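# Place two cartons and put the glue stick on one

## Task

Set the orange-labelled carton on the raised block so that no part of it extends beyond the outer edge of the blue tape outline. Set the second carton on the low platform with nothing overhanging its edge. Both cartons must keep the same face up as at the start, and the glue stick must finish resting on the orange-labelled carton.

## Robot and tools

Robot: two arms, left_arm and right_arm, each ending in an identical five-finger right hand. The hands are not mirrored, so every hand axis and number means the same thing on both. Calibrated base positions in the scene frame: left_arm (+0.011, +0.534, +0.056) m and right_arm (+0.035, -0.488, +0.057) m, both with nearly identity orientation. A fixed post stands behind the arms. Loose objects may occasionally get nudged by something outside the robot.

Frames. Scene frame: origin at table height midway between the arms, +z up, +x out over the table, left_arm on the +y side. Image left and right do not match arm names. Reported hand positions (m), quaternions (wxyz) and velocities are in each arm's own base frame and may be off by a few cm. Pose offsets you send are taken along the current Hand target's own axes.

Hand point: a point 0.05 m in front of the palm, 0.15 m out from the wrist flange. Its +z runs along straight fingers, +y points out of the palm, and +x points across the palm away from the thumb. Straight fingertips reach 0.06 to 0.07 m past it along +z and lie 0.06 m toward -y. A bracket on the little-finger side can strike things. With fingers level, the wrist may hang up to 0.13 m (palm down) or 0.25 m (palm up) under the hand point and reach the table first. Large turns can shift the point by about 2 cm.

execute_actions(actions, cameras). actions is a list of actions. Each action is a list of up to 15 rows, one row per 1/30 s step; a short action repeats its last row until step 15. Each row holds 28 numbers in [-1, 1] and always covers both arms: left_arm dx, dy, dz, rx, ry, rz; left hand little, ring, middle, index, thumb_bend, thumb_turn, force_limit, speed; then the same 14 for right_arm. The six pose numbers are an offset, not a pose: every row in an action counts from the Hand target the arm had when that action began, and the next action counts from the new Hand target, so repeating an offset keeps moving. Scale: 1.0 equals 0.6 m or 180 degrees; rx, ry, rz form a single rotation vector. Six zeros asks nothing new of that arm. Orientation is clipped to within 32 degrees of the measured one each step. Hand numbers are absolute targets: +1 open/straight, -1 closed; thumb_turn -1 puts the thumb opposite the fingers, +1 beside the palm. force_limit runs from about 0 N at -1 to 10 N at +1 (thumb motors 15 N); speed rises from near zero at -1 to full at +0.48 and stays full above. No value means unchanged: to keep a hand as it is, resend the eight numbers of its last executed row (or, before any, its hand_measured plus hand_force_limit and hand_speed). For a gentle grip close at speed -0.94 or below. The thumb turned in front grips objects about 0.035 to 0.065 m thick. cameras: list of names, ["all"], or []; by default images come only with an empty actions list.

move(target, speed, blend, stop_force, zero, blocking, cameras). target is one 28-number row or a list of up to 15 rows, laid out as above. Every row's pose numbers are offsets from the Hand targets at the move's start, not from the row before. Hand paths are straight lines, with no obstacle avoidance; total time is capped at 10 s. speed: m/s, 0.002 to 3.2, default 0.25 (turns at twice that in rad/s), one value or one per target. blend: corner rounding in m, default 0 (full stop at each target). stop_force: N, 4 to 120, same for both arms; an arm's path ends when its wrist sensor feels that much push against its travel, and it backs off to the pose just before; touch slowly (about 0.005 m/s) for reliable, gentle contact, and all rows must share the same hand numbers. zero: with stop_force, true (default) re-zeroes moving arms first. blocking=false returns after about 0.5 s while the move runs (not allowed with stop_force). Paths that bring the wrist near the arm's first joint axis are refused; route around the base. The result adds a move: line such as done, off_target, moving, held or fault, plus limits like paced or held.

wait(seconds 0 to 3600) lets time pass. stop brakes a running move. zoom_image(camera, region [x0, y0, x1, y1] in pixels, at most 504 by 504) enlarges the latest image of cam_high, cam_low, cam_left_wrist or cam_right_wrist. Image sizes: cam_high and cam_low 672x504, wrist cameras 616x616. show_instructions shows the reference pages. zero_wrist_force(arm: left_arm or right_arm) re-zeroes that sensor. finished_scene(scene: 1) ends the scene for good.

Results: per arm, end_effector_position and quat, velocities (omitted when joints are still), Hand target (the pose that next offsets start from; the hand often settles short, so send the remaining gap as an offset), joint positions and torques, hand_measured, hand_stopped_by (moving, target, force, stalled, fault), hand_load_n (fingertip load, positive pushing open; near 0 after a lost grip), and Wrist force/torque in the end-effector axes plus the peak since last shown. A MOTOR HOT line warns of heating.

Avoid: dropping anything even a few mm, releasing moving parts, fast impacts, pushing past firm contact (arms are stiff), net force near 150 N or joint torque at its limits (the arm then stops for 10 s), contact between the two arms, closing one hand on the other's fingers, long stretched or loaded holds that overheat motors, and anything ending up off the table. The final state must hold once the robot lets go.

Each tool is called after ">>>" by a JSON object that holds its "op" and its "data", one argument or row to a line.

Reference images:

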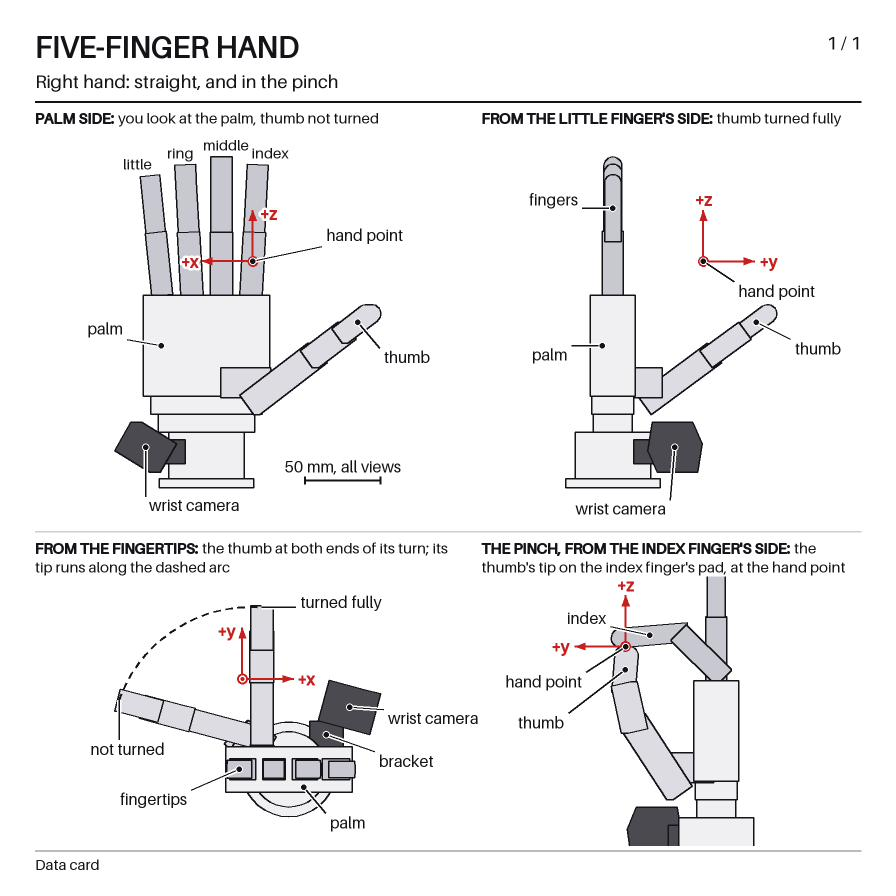

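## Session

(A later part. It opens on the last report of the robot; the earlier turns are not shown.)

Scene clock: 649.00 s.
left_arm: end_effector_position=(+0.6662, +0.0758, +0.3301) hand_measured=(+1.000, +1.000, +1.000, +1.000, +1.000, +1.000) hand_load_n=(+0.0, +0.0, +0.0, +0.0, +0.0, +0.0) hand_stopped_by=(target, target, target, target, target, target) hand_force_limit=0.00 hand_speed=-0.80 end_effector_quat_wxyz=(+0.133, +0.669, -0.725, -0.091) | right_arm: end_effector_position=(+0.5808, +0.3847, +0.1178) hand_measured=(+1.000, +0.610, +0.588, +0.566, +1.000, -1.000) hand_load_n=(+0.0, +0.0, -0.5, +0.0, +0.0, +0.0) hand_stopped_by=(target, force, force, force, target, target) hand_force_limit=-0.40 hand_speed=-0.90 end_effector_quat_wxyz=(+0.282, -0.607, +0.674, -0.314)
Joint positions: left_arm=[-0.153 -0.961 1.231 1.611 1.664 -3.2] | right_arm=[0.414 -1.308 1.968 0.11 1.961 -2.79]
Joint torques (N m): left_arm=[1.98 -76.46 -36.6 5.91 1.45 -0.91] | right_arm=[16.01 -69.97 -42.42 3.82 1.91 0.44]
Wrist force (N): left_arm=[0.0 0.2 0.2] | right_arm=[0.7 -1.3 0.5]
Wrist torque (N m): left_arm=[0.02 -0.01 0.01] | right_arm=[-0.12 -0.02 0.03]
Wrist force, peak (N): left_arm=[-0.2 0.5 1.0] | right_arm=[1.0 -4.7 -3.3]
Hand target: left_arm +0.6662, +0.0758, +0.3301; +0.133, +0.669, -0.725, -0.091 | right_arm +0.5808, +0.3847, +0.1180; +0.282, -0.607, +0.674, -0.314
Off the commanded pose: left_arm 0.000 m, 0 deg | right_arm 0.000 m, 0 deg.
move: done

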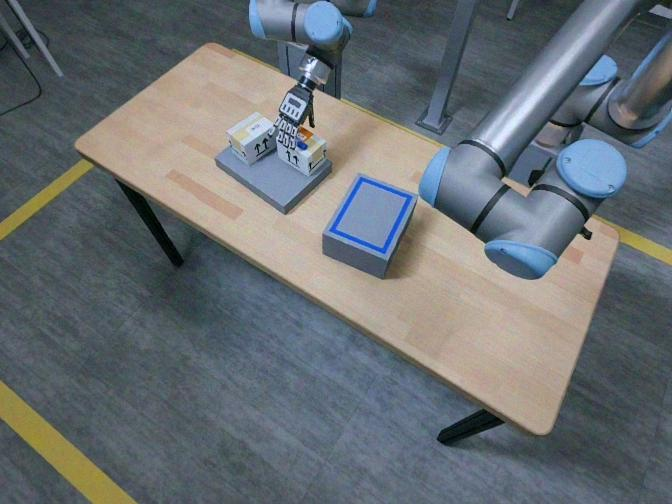

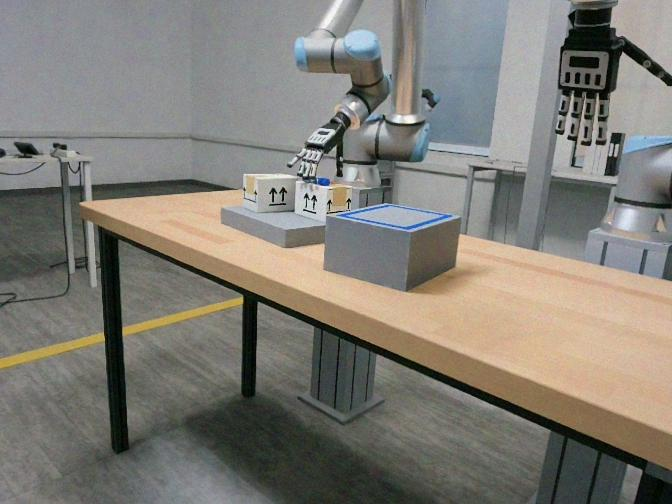

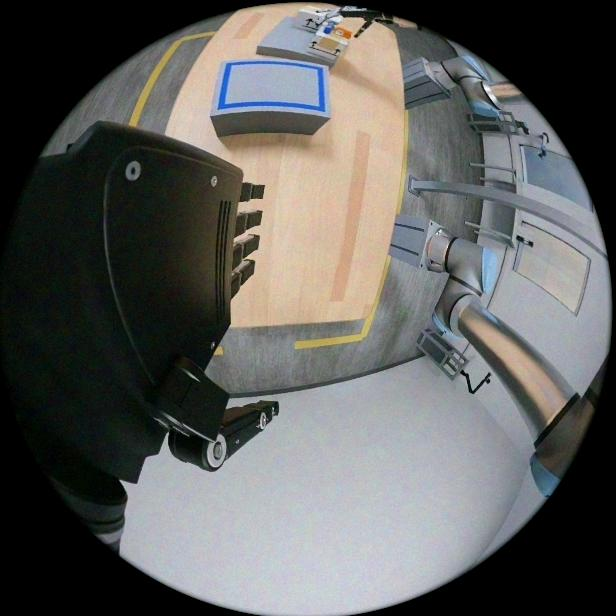

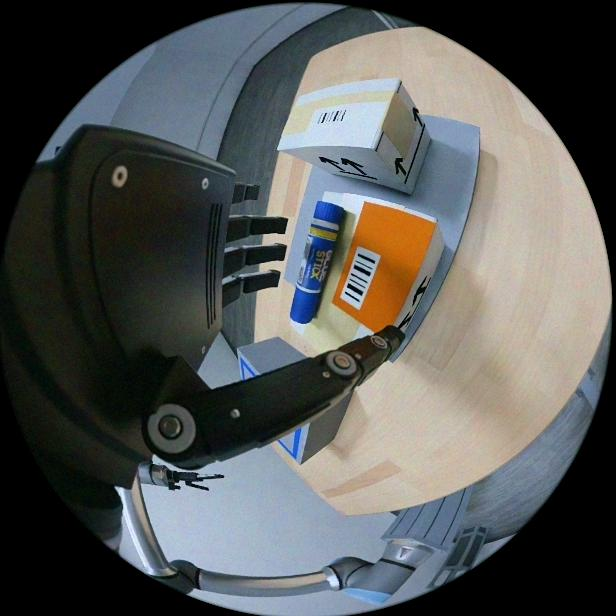

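>>> {"op": "wait", "data": {
  "seconds": 0.1,
  "cameras": ["all"]
}}

Scene clock: 670.57 s.
left_arm: end_effector_position=(+0.6662, +0.0758, +0.3301) hand_measured=(+1.000, +1.000, +1.000, +1.000, +1.000, +1.000) hand_load_n=(+0.0, +0.0, +0.0, +0.0, +0.0, +0.0) hand_stopped_by=(target, target, target, target, target, target) hand_force_limit=0.00 hand_speed=-0.80 end_effector_quat_wxyz=(+0.133, +0.669, -0.725, -0.091) | right_arm: end_effector_position=(+0.5808, +0.3847, +0.1180) hand_measured=(+1.000, +0.610, +0.588, +0.566, +1.000, -1.000) hand_load_n=(+0.0, +0.0, +0.0, +0.0, +0.0, +0.0) hand_stopped_by=(target, force, force, force, target, target) hand_force_limit=-0.40 hand_speed=-0.90 end_effector_quat_wxyz=(+0.282, -0.607, +0.674, -0.314)
Joint positions: left_arm=[-0.153 -0.961 1.231 1.611 1.664 -3.2] | right_arm=[0.414 -1.308 1.967 0.11 1.961 -2.79]
Joint torques (N m): left_arm=[0.26 -77.47 -36.99 5.82 1.42 -1.65] | right_arm=[17.2 -71.82 -40.78 3.65 2.83 1.28]
Wrist force (N): left_arm=[0.3 0.3 0.5] | right_arm=[0.9 -0.6 1.2]
Wrist torque (N m): left_arm=[0.01 -0.06 0.03] | right_arm=[-0.04 -0.06 0.06]
Wrist force, peak (N): left_arm=[-0.4 0.4 1.1] | right_arm=[0.9 -0.9 1.5]
Hand target: left_arm +0.6662, +0.0758, +0.3301; +0.133, +0.669, -0.725, -0.091 | right_arm +0.5808, +0.3847, +0.1180; +0.282, -0.607, +0.674, -0.314
Off the commanded pose: left_arm 0.000 m, 0 deg | right_arm 0.000 m, 0 deg.
wait: 0.10 s; at rest from the start

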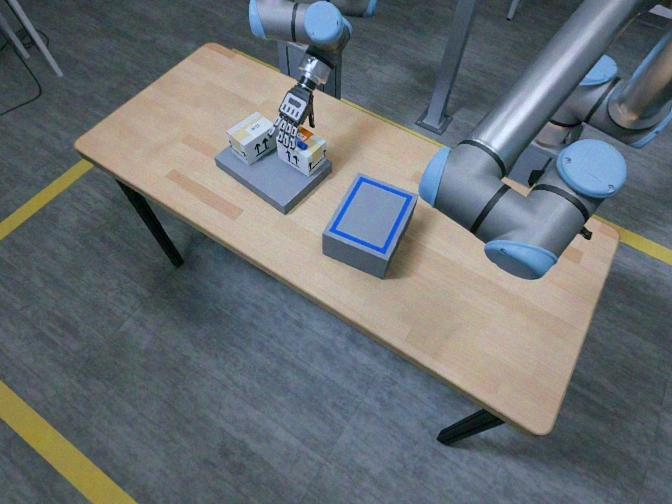

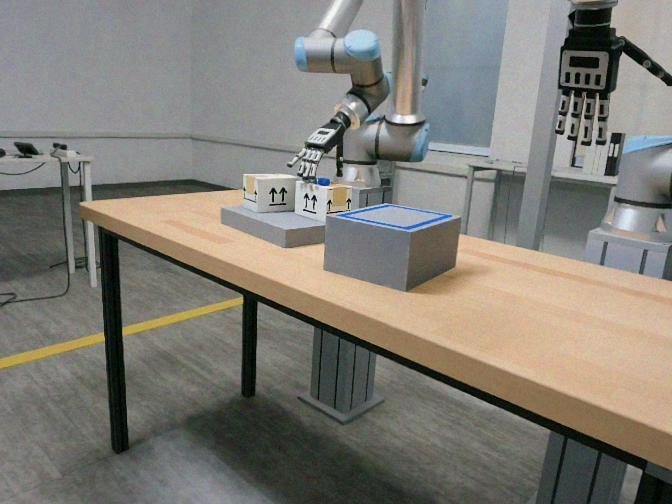

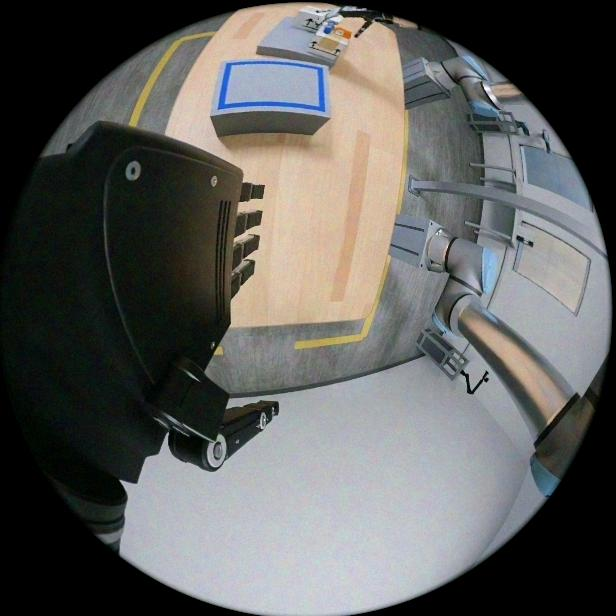

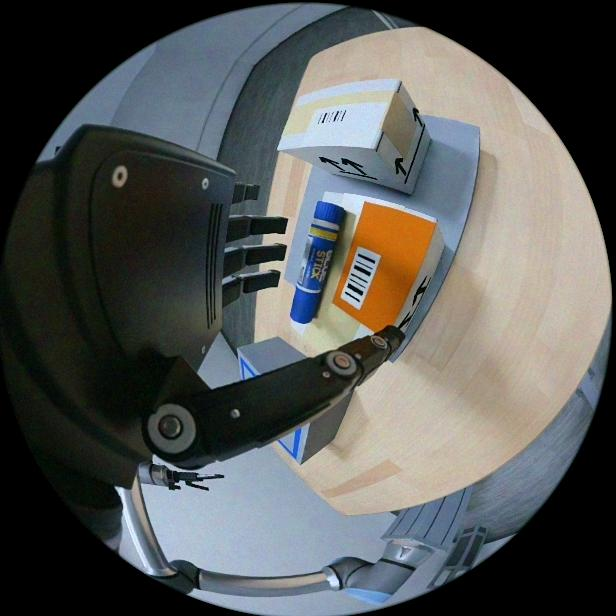

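>>> {"op": "zoom_image", "data": {
  "camera": "cam_right_wrist",
  "region": [210, 60, 510, 360]
}}

>>> {"op": "zoom_image", "data": {
  "camera": "cam_low",
  "region": [220, 120, 400, 255]
}}

>>> {"op": "zoom_image", "data": {
  "camera": "cam_left_wrist",
  "region": [240, 0, 400, 120]
}}

>>> {"op": "zoom_image", "data": {
  "camera": "cam_high",
  "region": [210, 80, 360, 220]
}}

Scaled by 1.680 from the camera's image (finer frame: 880x880).

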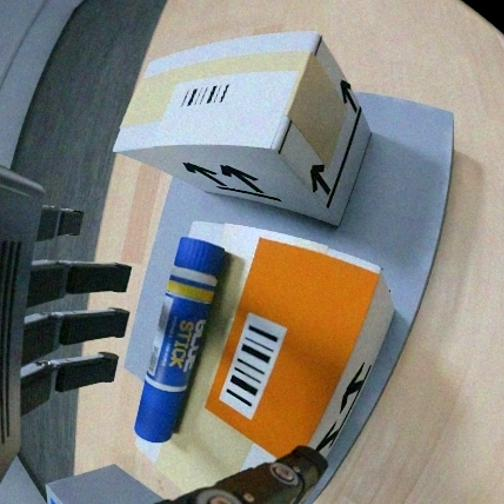

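Scaled by 2.800 from the camera's image (finer frame: 960x720).

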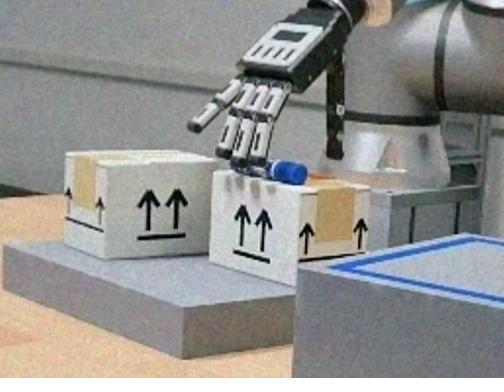

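Scaled by 3.150 from the camera's image (finer frame: 880x880).

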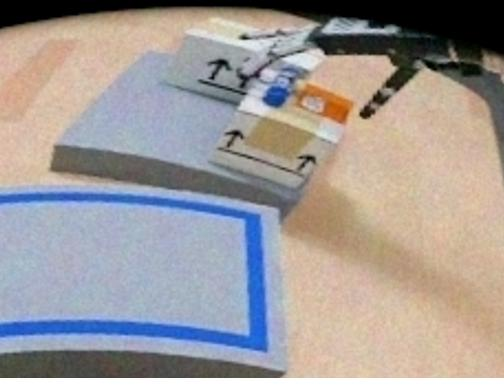

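Scaled by 3.360 from the camera's image (finer frame: 960x720).

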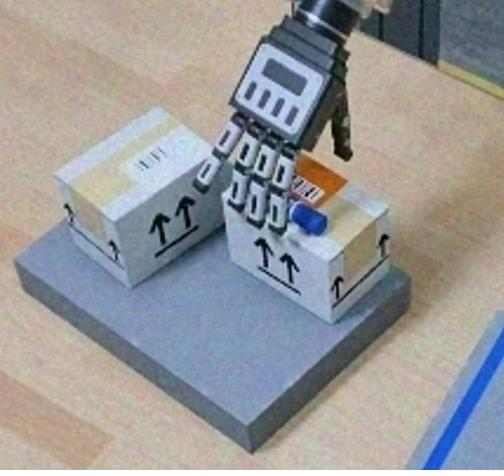

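>>> {"op": "move", "data": {
  "target": [0,0,0,0,0,0,1,1,1,1,1,1,0,-0.8,-0.00995,0.0045,0.0024,0,0,0,1,0.05,0.05,0.05,1,-1,-0.4,-0.9],
  "speed": 0.03,
  "stop_force": 4
}}

>>> {"op": "move", "data": {
  "target": [0,0,0,0,0,0,1,1,1,1,1,1,0,-0.8,0,0,0,0,0,0,1,0.2,0.2,0.2,0.75,-1,-0.8,-0.92],
  "cameras": ["cam_low","cam_left_wrist","cam_right_wrist"]
}}

Scene clock: 697.77 s.
left_arm: end_effector_position=(+0.6662, +0.0758, +0.3301) hand_measured=(+1.000, +1.000, +1.000, +1.000, +1.000, +1.000) hand_load_n=(+0.0, +0.0, +0.0, +0.0, +0.0, +0.0) hand_stopped_by=(target, target, target, target, target, target) hand_force_limit=0.00 hand_speed=-0.80 end_effector_quat_wxyz=(+0.133, +0.669, -0.725, -0.091) | right_arm: end_effector_position=(+0.5808, +0.3907, +0.1150) hand_measured=(+1.000, +0.610, +0.588, +0.566, +1.000, -1.000) hand_load_n=(+0.0, +0.0, +0.0, +0.0, +0.0, +0.0) hand_stopped_by=(target, force, force, force, target, target) hand_force_limit=-0.40 hand_speed=-0.90 end_effector_quat_wxyz=(+0.282, -0.607, +0.674, -0.314)
Joint positions: left_arm=[-0.153 -0.961 1.231 1.611 1.664 -3.2] | right_arm=[0.424 -1.298 1.961 0.11 1.968 -2.782]
Joint torques (N m): left_arm=[3.67 -77.35 -36.15 5.99 1.73 -1.1] | right_arm=[18.86 -49.36 -43.46 -1.45 4.04 1.44]
Wrist force (N): left_arm=[-0.3 0.3 0.3] | right_arm=[1.2 -0.6 0.8]
Wrist torque (N m): left_arm=[0.04 0.03 0.00] | right_arm=[-0.01 -0.07 -0.28]
Wrist force, peak (N): left_arm=[0.1 0.2 1.1] | right_arm=[1.6 -1.1 1.2]
Hand target: left_arm +0.6662, +0.0758, +0.3301; +0.133, +0.669, -0.725, -0.091 | right_arm +0.5808, +0.3907, +0.1150; +0.282, -0.607, +0.674, -0.314
Off the commanded pose: left_arm 0.000 m, 0 deg | right_arm 0.000 m, 0 deg.
move: done

Scene clock: 700.17 s.
left_arm: end_effector_position=(+0.6662, +0.0758, +0.3301) hand_measured=(+1.000, +1.000, +1.000, +1.000, +1.000, +1.000) hand_load_n=(+0.5, +0.0, +0.0, +0.0, +0.0, +0.0) hand_stopped_by=(target, target, target, target, target, target) hand_force_limit=0.00 hand_speed=-0.80 end_effector_quat_wxyz=(+0.133, +0.669, -0.725, -0.091) | right_arm: end_effector_position=(+0.5808, +0.3907, +0.1150) hand_measured=(+1.000, +0.200, +0.200, +0.200, +0.750, -1.000) hand_load_n=(+0.0, +0.0, +0.0, +0.5, +0.0, +0.0) hand_stopped_by=(target, target, target, target, target, target) hand_force_limit=-0.80 hand_speed=-0.92 end_effector_quat_wxyz=(+0.282, -0.607, +0.674, -0.314)
Joint positions: left_arm=[-0.153 -0.961 1.231 1.611 1.664 -3.2] | right_arm=[0.424 -1.298 1.961 0.11 1.968 -2.782]
Joint torques (N m): left_arm=[2.81 -79.51 -37.59 6.01 1.63 -1.17] | right_arm=[18.83 -50.16 -41.89 -1.24 4.45 1.01]
Wrist force (N): left_arm=[0.0 0.2 0.3] | right_arm=[1.3 -1.2 0.9]
Wrist torque (N m): left_arm=[0.01 -0.01 0.01] | right_arm=[-0.11 -0.09 -0.30]
Wrist force, peak (N): left_arm=[0.4 0.7 0.9] | right_arm=[1.3 -1.2 0.9]
Hand target: left_arm +0.6662, +0.0758, +0.3301; +0.133, +0.669, -0.725, -0.091 | right_arm +0.5808, +0.3907, +0.1150; +0.282, -0.607, +0.674, -0.314
Off the commanded pose: left_arm 0.000 m, 0 deg | right_arm 0.000 m, 0 deg.
move: done

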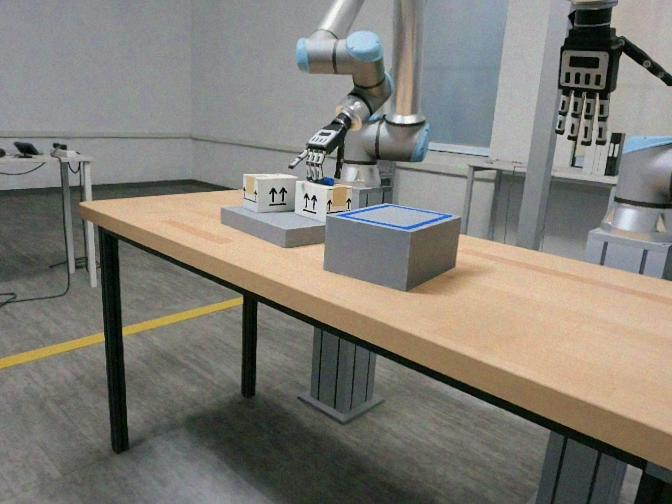

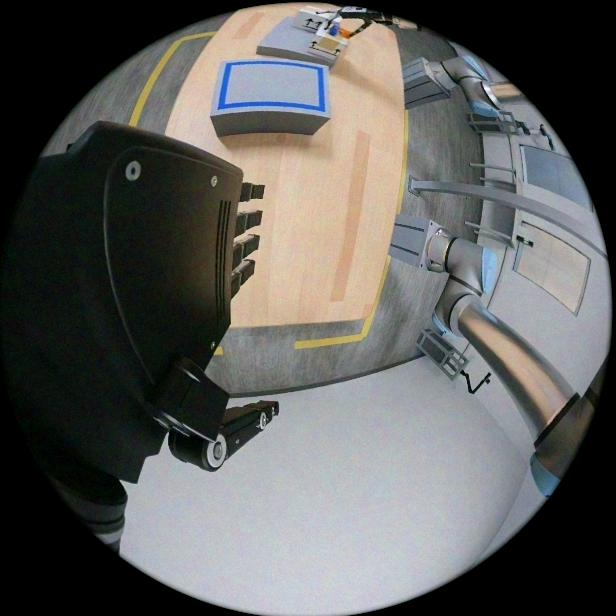

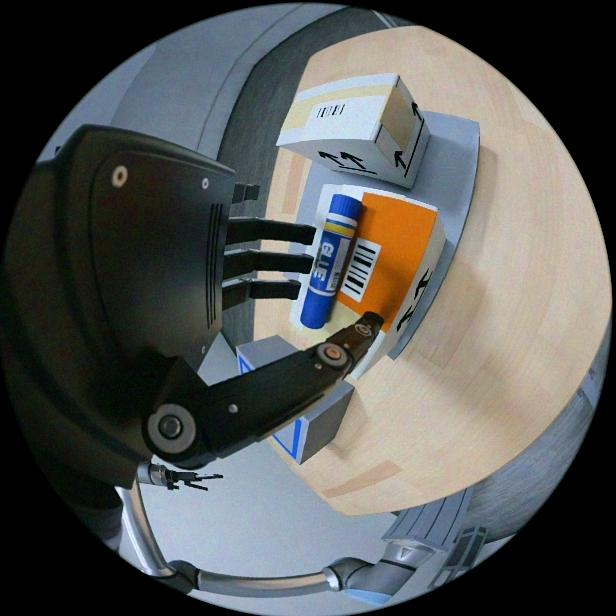

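>>> {"op": "zoom_image", "data": {
  "camera": "cam_right_wrist",
  "region": [220, 150, 460, 390]
}}

>>> {"op": "zoom_image", "data": {
  "camera": "cam_low",
  "region": [240, 130, 380, 235]
}}

Scaled by 2.100 from the camera's image (finer frame: 880x880).

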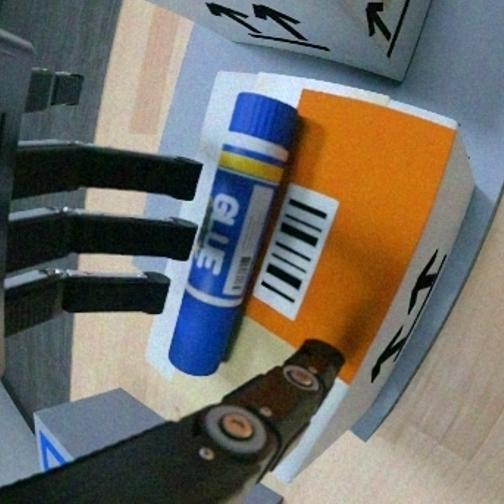

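Scaled by 3.600 from the camera's image (finer frame: 960x720).

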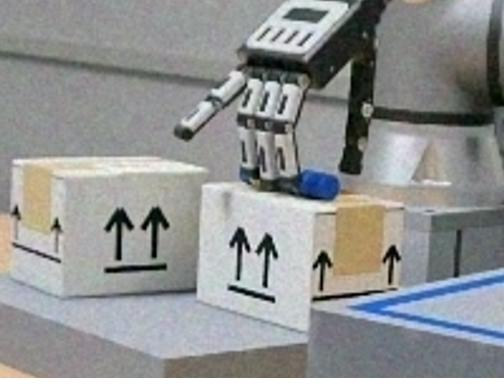

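>>> {"op": "move", "data": {
  "target": [0,0,0,0,0,0,1,1,1,1,1,1,0,-0.8,0,0,0,0,0,0,1,0.0,0.0,0.0,0.6,-1,-0.8,-0.92],
  "cameras": ["cam_low","cam_right_wrist"]
}}

>>> {"op": "zoom_image", "data": {
  "camera": "cam_right_wrist",
  "region": [220, 150, 460, 390]
}}

Scene clock: 709.60 s.
left_arm: end_effector_position=(+0.6662, +0.0758, +0.3301) hand_measured=(+1.000, +1.000, +1.000, +1.000, +1.000, +1.000) hand_load_n=(+0.0, +0.0, +0.0, +0.0, +0.0, +0.0) hand_stopped_by=(target, target, target, target, target, target) hand_force_limit=0.00 hand_speed=-0.80 end_effector_quat_wxyz=(+0.133, +0.669, -0.725, -0.091) | right_arm: end_effector_position=(+0.5808, +0.3907, +0.1150) hand_measured=(+1.000, +0.000, +0.000, +0.000, +0.600, -1.000) hand_load_n=(+0.0, +0.0, +0.0, +0.0, +0.0, +0.0) hand_stopped_by=(target, target, target, target, target, target) hand_force_limit=-0.80 hand_speed=-0.92 end_effector_quat_wxyz=(+0.282, -0.607, +0.674, -0.314)
Joint positions: left_arm=[-0.153 -0.961 1.231 1.611 1.664 -3.2] | right_arm=[0.424 -1.298 1.961 0.11 1.968 -2.782]
Joint torques (N m): left_arm=[1.72 -74.12 -36.66 6.02 1.72 -1.52] | right_arm=[18.93 -49.05 -42.17 -0.64 4.52 1.94]
Wrist force (N): left_arm=[0.3 0.4 0.3] | right_arm=[1.0 -1.0 1.1]
Wrist torque (N m): left_arm=[0.04 -0.06 0.03] | right_arm=[-0.09 -0.06 -0.31]
Wrist force, peak (N): left_arm=[0.6 0.4 0.7] | right_arm=[1.3 -1.2 1.2]
Hand target: left_arm +0.6662, +0.0758, +0.3301; +0.133, +0.669, -0.725, -0.091 | right_arm +0.5808, +0.3907, +0.1150; +0.282, -0.607, +0.674, -0.314
Off the commanded pose: left_arm 0.000 m, 0 deg | right_arm 0.000 m, 0 deg.
move: done

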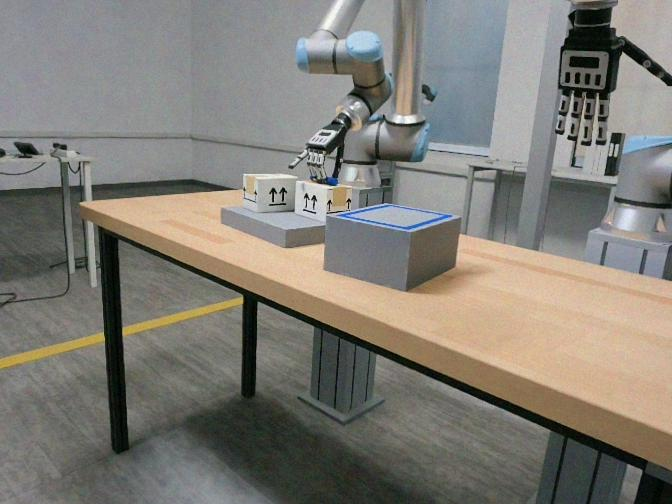

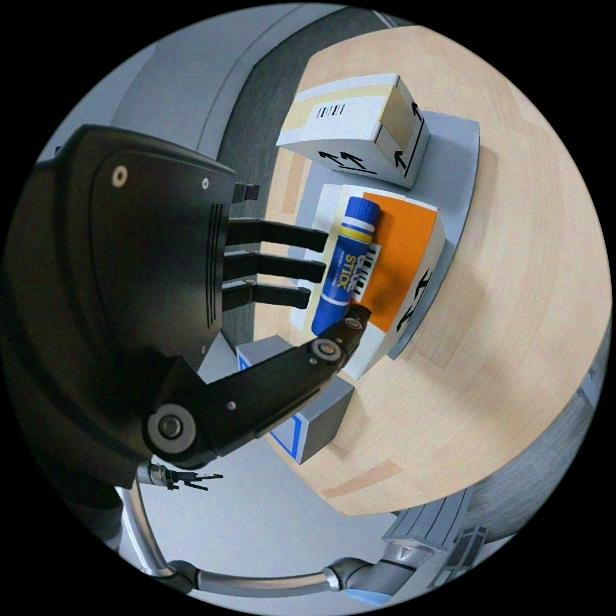

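Scaled by 2.100 from the camera's image (finer frame: 880x880).

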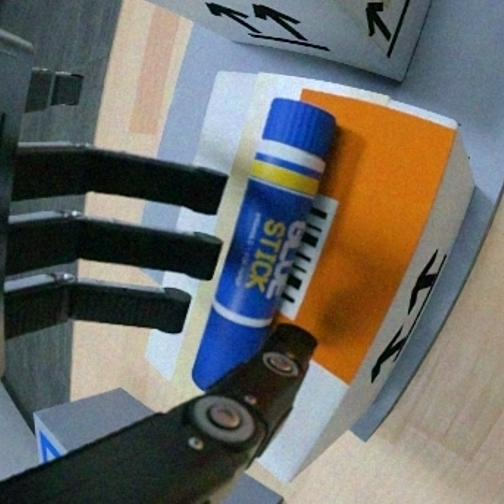

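>>> {"op": "move", "data": {
  "target": [0,0,0,0,0,0,1,1,1,1,1,1,0,-0.8,0,0.0086,-0.0102,0,0,0,1,0.0,0.0,0.0,0.6,-1,-0.8,-0.92],
  "speed": 0.015,
  "cameras": ["cam_low","cam_right_wrist"]
}}

>>> {"op": "zoom_image", "data": {
  "camera": "cam_right_wrist",
  "region": [220, 150, 460, 390]
}}

Scene clock: 724.60 s.
left_arm: end_effector_position=(+0.6662, +0.0758, +0.3301) hand_measured=(+1.000, +1.000, +1.000, +1.000, +1.000, +1.000) hand_load_n=(+0.0, +0.5, +0.0, +0.0, +0.0, +0.0) hand_stopped_by=(target, target, target, target, target, target) hand_force_limit=0.00 hand_speed=-0.80 end_effector_quat_wxyz=(+0.133, +0.669, -0.725, -0.091) | right_arm: end_effector_position=(+0.5732, +0.3915, +0.1150) hand_measured=(+1.000, +0.000, +0.000, +0.000, +0.600, -1.000) hand_load_n=(+0.0, +0.0, +0.0, +0.0, +0.0, +0.0) hand_stopped_by=(target, target, target, target, target, target) hand_force_limit=-0.80 hand_speed=-0.92 end_effector_quat_wxyz=(+0.282, -0.607, +0.674, -0.314)
Joint positions: left_arm=[-0.153 -0.961 1.231 1.611 1.664 -3.2] | right_arm=[0.432 -1.305 1.971 0.109 1.974 -2.776]
Joint torques (N m): left_arm=[2.27 -76.72 -36.14 5.91 1.72 -1.09] | right_arm=[17.52 -71.74 -19.85 -1.49 4.14 1.12]
Wrist force (N): left_arm=[-0.2 0.7 0.4] | right_arm=[1.0 -0.7 1.2]
Wrist torque (N m): left_arm=[0.09 0.02 0.01] | right_arm=[-0.05 -0.05 -0.32]
Wrist force, peak (N): left_arm=[0.0 0.7 0.8] | right_arm=[1.3 -1.1 1.3]
Hand target: left_arm +0.6662, +0.0758, +0.3301; +0.133, +0.669, -0.725, -0.091 | right_arm +0.5728, +0.3916, +0.1150; +0.282, -0.607, +0.674, -0.314
Off the commanded pose: left_arm 0.000 m, 0 deg | right_arm 0.000 m, 0 deg.
move: done

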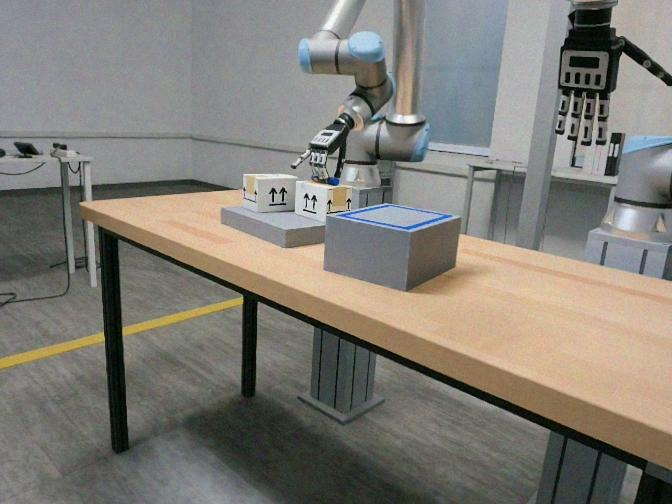

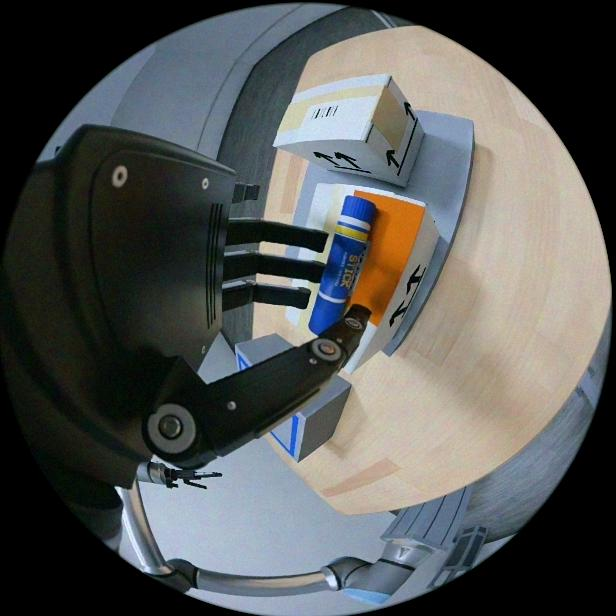

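Scaled by 2.100 from the camera's image (finer frame: 880x880).

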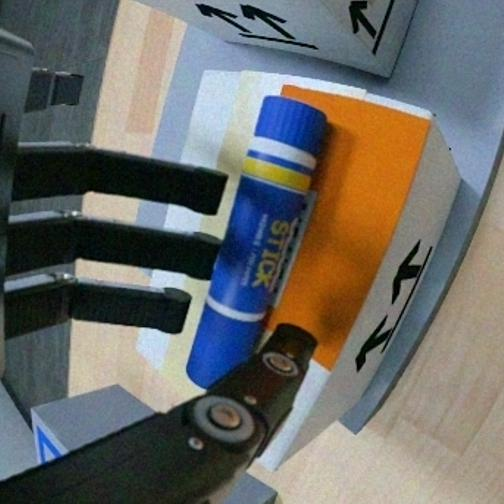

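>>> {"op": "move", "data": {
  "target": [
    [0,0,0,0,0,0,1,1,1,1,1,1,0,-0.8,0,-0.00383,-0.0032,0,0,0,1,0.0,0.0,0.0,0.6,-1,-0.8,-0.92],
    [0,0,0,0,0,0,1,1,1,1,1,1,0,-0.8,0,-0.00383,-0.0032,0,0,0,1,0.66,0.64,0.62,1,-1,-0.6,-0.9]
  ],
  "speed": 0.03,
  "cameras": ["cam_high","cam_low","cam_left_wrist","cam_right_wrist"]
}}

>>> {"op": "zoom_image", "data": {
  "camera": "cam_right_wrist",
  "region": [200, 120, 480, 400]
}}

>>> {"op": "zoom_image", "data": {
  "camera": "cam_high",
  "region": [210, 80, 360, 220]
}}

>>> {"op": "zoom_image", "data": {
  "camera": "cam_low",
  "region": [240, 130, 380, 235]
}}

>>> {"op": "zoom_image", "data": {
  "camera": "cam_left_wrist",
  "region": [240, 0, 400, 120]
}}

Scene clock: 736.23 s.
left_arm: end_effector_position=(+0.6662, +0.0758, +0.3301) hand_measured=(+1.000, +1.000, +1.000, +1.000, +1.000, +1.000) hand_load_n=(+0.0, +0.0, +0.0, -0.5, +0.0, +0.0) hand_stopped_by=(target, target, target, target, target, target) hand_force_limit=0.00 hand_speed=-0.80 end_effector_quat_wxyz=(+0.133, +0.669, -0.725, -0.091) | right_arm: end_effector_position=(+0.5729, +0.3916, +0.1180) hand_measured=(+1.000, +0.660, +0.640, +0.620, +1.000, -1.000) hand_load_n=(+0.0, +0.0, +0.0, +0.0, +0.0, +0.0) hand_stopped_by=(target, target, target, target, target, target) hand_force_limit=-0.60 hand_speed=-0.90 end_effector_quat_wxyz=(+0.282, -0.607, +0.674, -0.314)
Joint positions: left_arm=[-0.153 -0.961 1.231 1.611 1.664 -3.2] | right_arm=[0.432 -1.309 1.969 0.114 1.974 -2.776]
Joint torques (N m): left_arm=[3.3 -76.7 -37.05 5.93 1.67 -1.24] | right_arm=[15.78 -70.46 -41.14 3.26 4.03 0.15]
Wrist force (N): left_arm=[0.2 0.3 0.2] | right_arm=[0.4 -1.1 0.6]
Wrist torque (N m): left_arm=[0.04 -0.05 0.03] | right_arm=[-0.08 0.04 -0.37]
Wrist force, peak (N): left_arm=[0.0 0.4 1.2] | right_arm=[1.4 -0.7 1.3]
Hand target: left_arm +0.6662, +0.0758, +0.3301; +0.133, +0.669, -0.725, -0.091 | right_arm +0.5729, +0.3916, +0.1180; +0.282, -0.607, +0.674, -0.314
Off the commanded pose: left_arm 0.000 m, 0 deg | right_arm 0.000 m, 0 deg.
move: done

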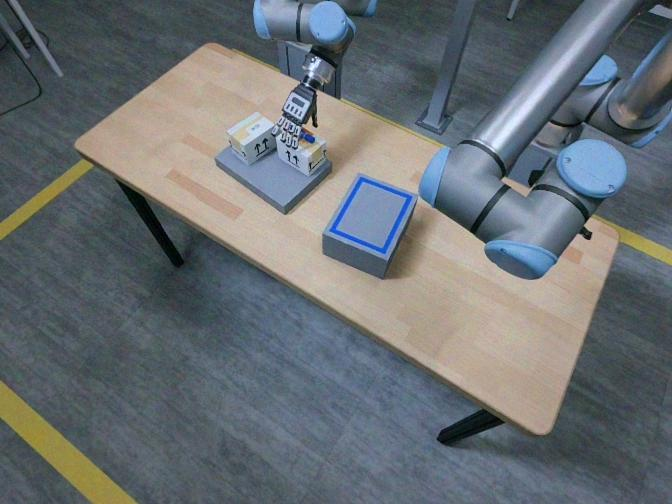

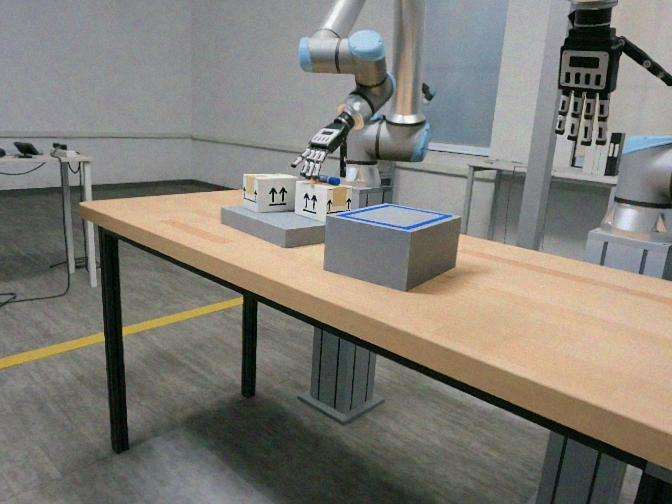

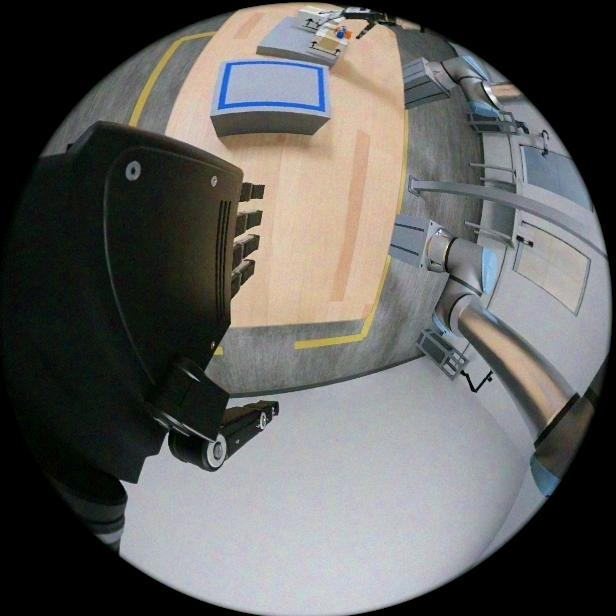

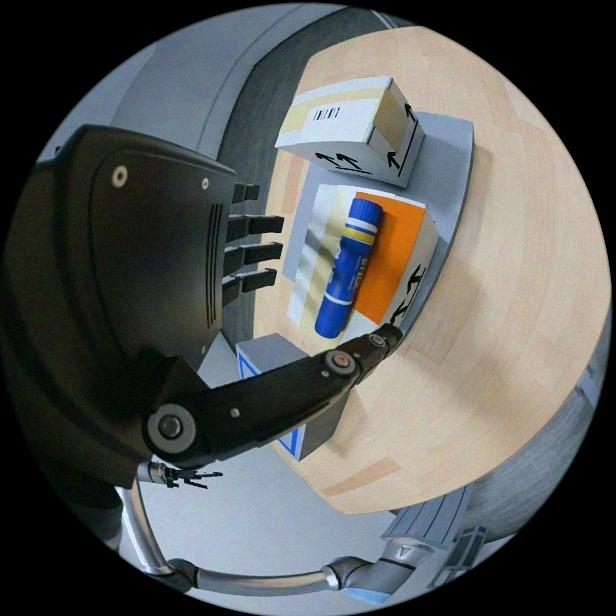

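Scaled by 1.800 from the camera's image (finer frame: 880x880).

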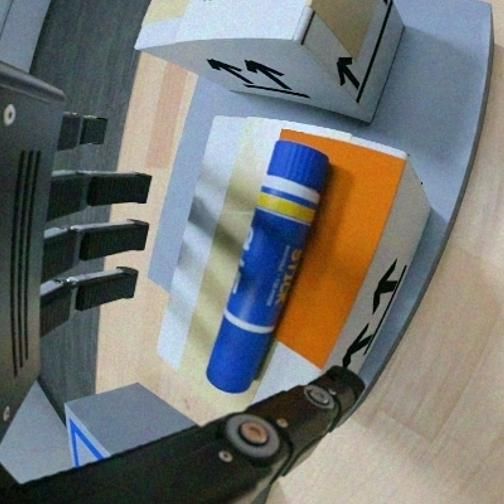

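Scaled by 3.360 from the camera's image (finer frame: 960x720).

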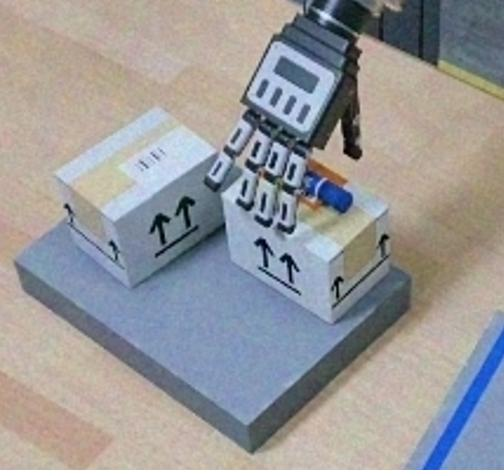

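Scaled by 3.600 from the camera's image (finer frame: 960x720).

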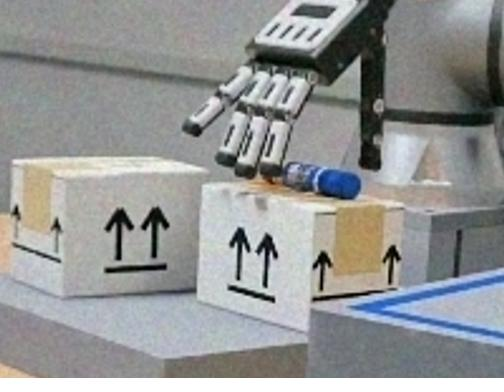

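Scaled by 3.150 from the camera's image (finer frame: 880x880).

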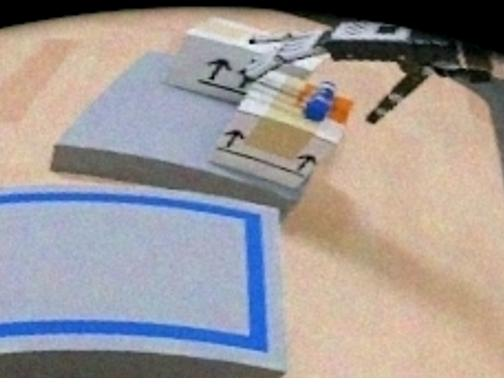

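>>> {"op": "move", "data": {
  "target": [
    [0,0,0,0,0,0,1,1,1,1,1,1,0,-0.8,0,-0.0060,0.00715,0,0,0,1,0.66,0.64,0.62,1,-1,-0.6,-0.9],
    [0,0,0,0,0,0,1,1,1,1,1,1,0,-0.8,0,0.0196,0.02865,0,0,0,1,0.66,0.64,0.62,1,-1,-0.6,-0.9]
  ],
  "speed": 0.025,
  "stop_force": 4,
  "cameras": ["cam_low","cam_left_wrist","cam_right_wrist"]
}}

>>> {"op": "zoom_image", "data": {
  "camera": "cam_right_wrist",
  "region": [200, 120, 480, 400]
}}

>>> {"op": "zoom_image", "data": {
  "camera": "cam_low",
  "region": [240, 130, 380, 235]
}}

>>> {"op": "zoom_image", "data": {
  "camera": "cam_left_wrist",
  "region": [280, 0, 400, 90]
}}

Scene clock: 757.03 s.
left_arm: end_effector_position=(+0.6662, +0.0758, +0.3301) hand_measured=(+1.000, +1.000, +1.000, +1.000, +1.000, +1.000) hand_load_n=(+0.0, +0.0, +0.0, +0.0, +0.0, +0.0) hand_stopped_by=(target, target, target, target, target, target) hand_force_limit=0.00 hand_speed=-0.80 end_effector_quat_wxyz=(+0.133, +0.669, -0.725, -0.091) | right_arm: end_effector_position=(+0.5784, +0.3910, +0.0979) hand_measured=(+1.000, +0.660, +0.640, +0.620, +1.000, -1.000) hand_load_n=(+0.0, +0.0, +0.0, +0.0, +0.0, +0.0) hand_stopped_by=(target, target, target, target, target, target) hand_force_limit=-0.60 hand_speed=-0.90 end_effector_quat_wxyz=(+0.282, -0.607, +0.674, -0.314)
Joint positions: left_arm=[-0.153 -0.961 1.231 1.611 1.664 -3.2] | right_arm=[0.427 -1.281 1.977 0.078 1.97 -2.78]
Joint torques (N m): left_arm=[4.18 -76.41 -36.68 5.58 1.51 -1.41] | right_arm=[-18.06 -52.02 -16 -1.87 -3.77 -2.52]
Wrist force (N): left_arm=[0.0 0.4 0.4] | right_arm=[0.9 -0.3 1.4]
Wrist torque (N m): left_arm=[0.05 -0.01 0.01] | right_arm=[-0.02 -0.03 0.07]
Wrist force, peak (N): left_arm=[0.0 0.8 0.9] | right_arm=[1.3 -1.3 1.5]
Hand target: left_arm +0.6662, +0.0758, +0.3301; +0.133, +0.669, -0.725, -0.091 | right_arm +0.5784, +0.3910, +0.0979; +0.282, -0.607, +0.674, -0.314
Off the commanded pose: left_arm 0.000 m, 0 deg | right_arm 0.000 m, 0 deg.
move: done

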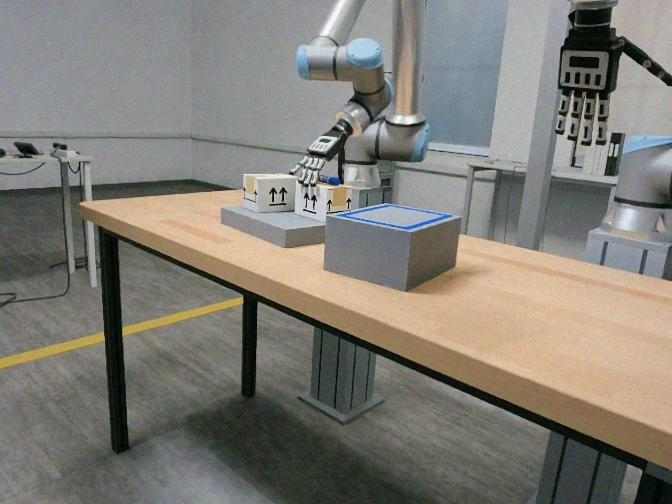

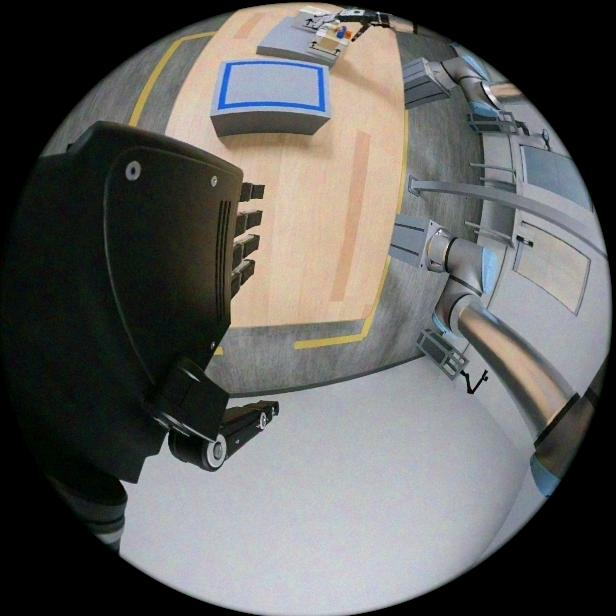

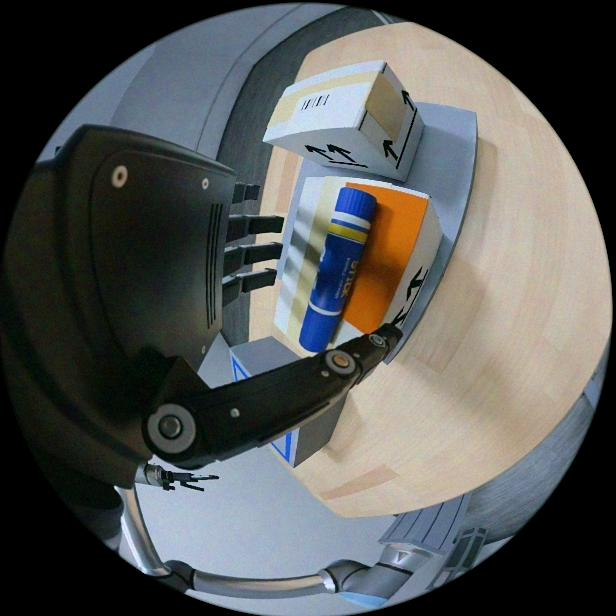

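Scaled by 1.800 from the camera's image (finer frame: 880x880).

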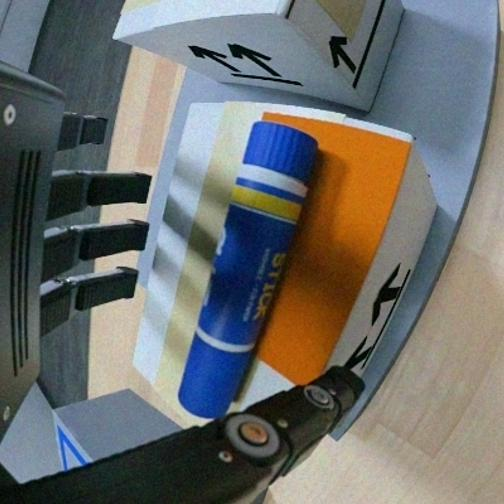

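Scaled by 3.600 from the camera's image (finer frame: 960x720).

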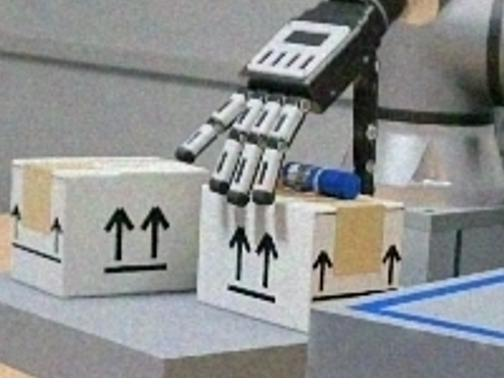

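Scaled by 4.200 from the camera's image (finer frame: 880x880).

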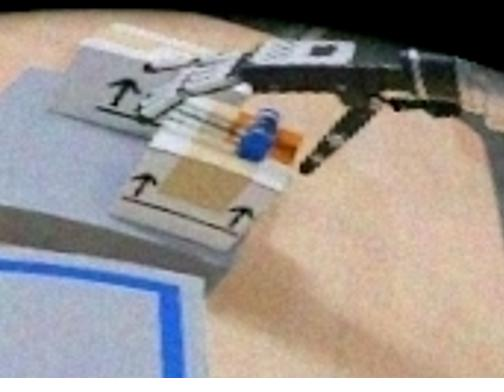

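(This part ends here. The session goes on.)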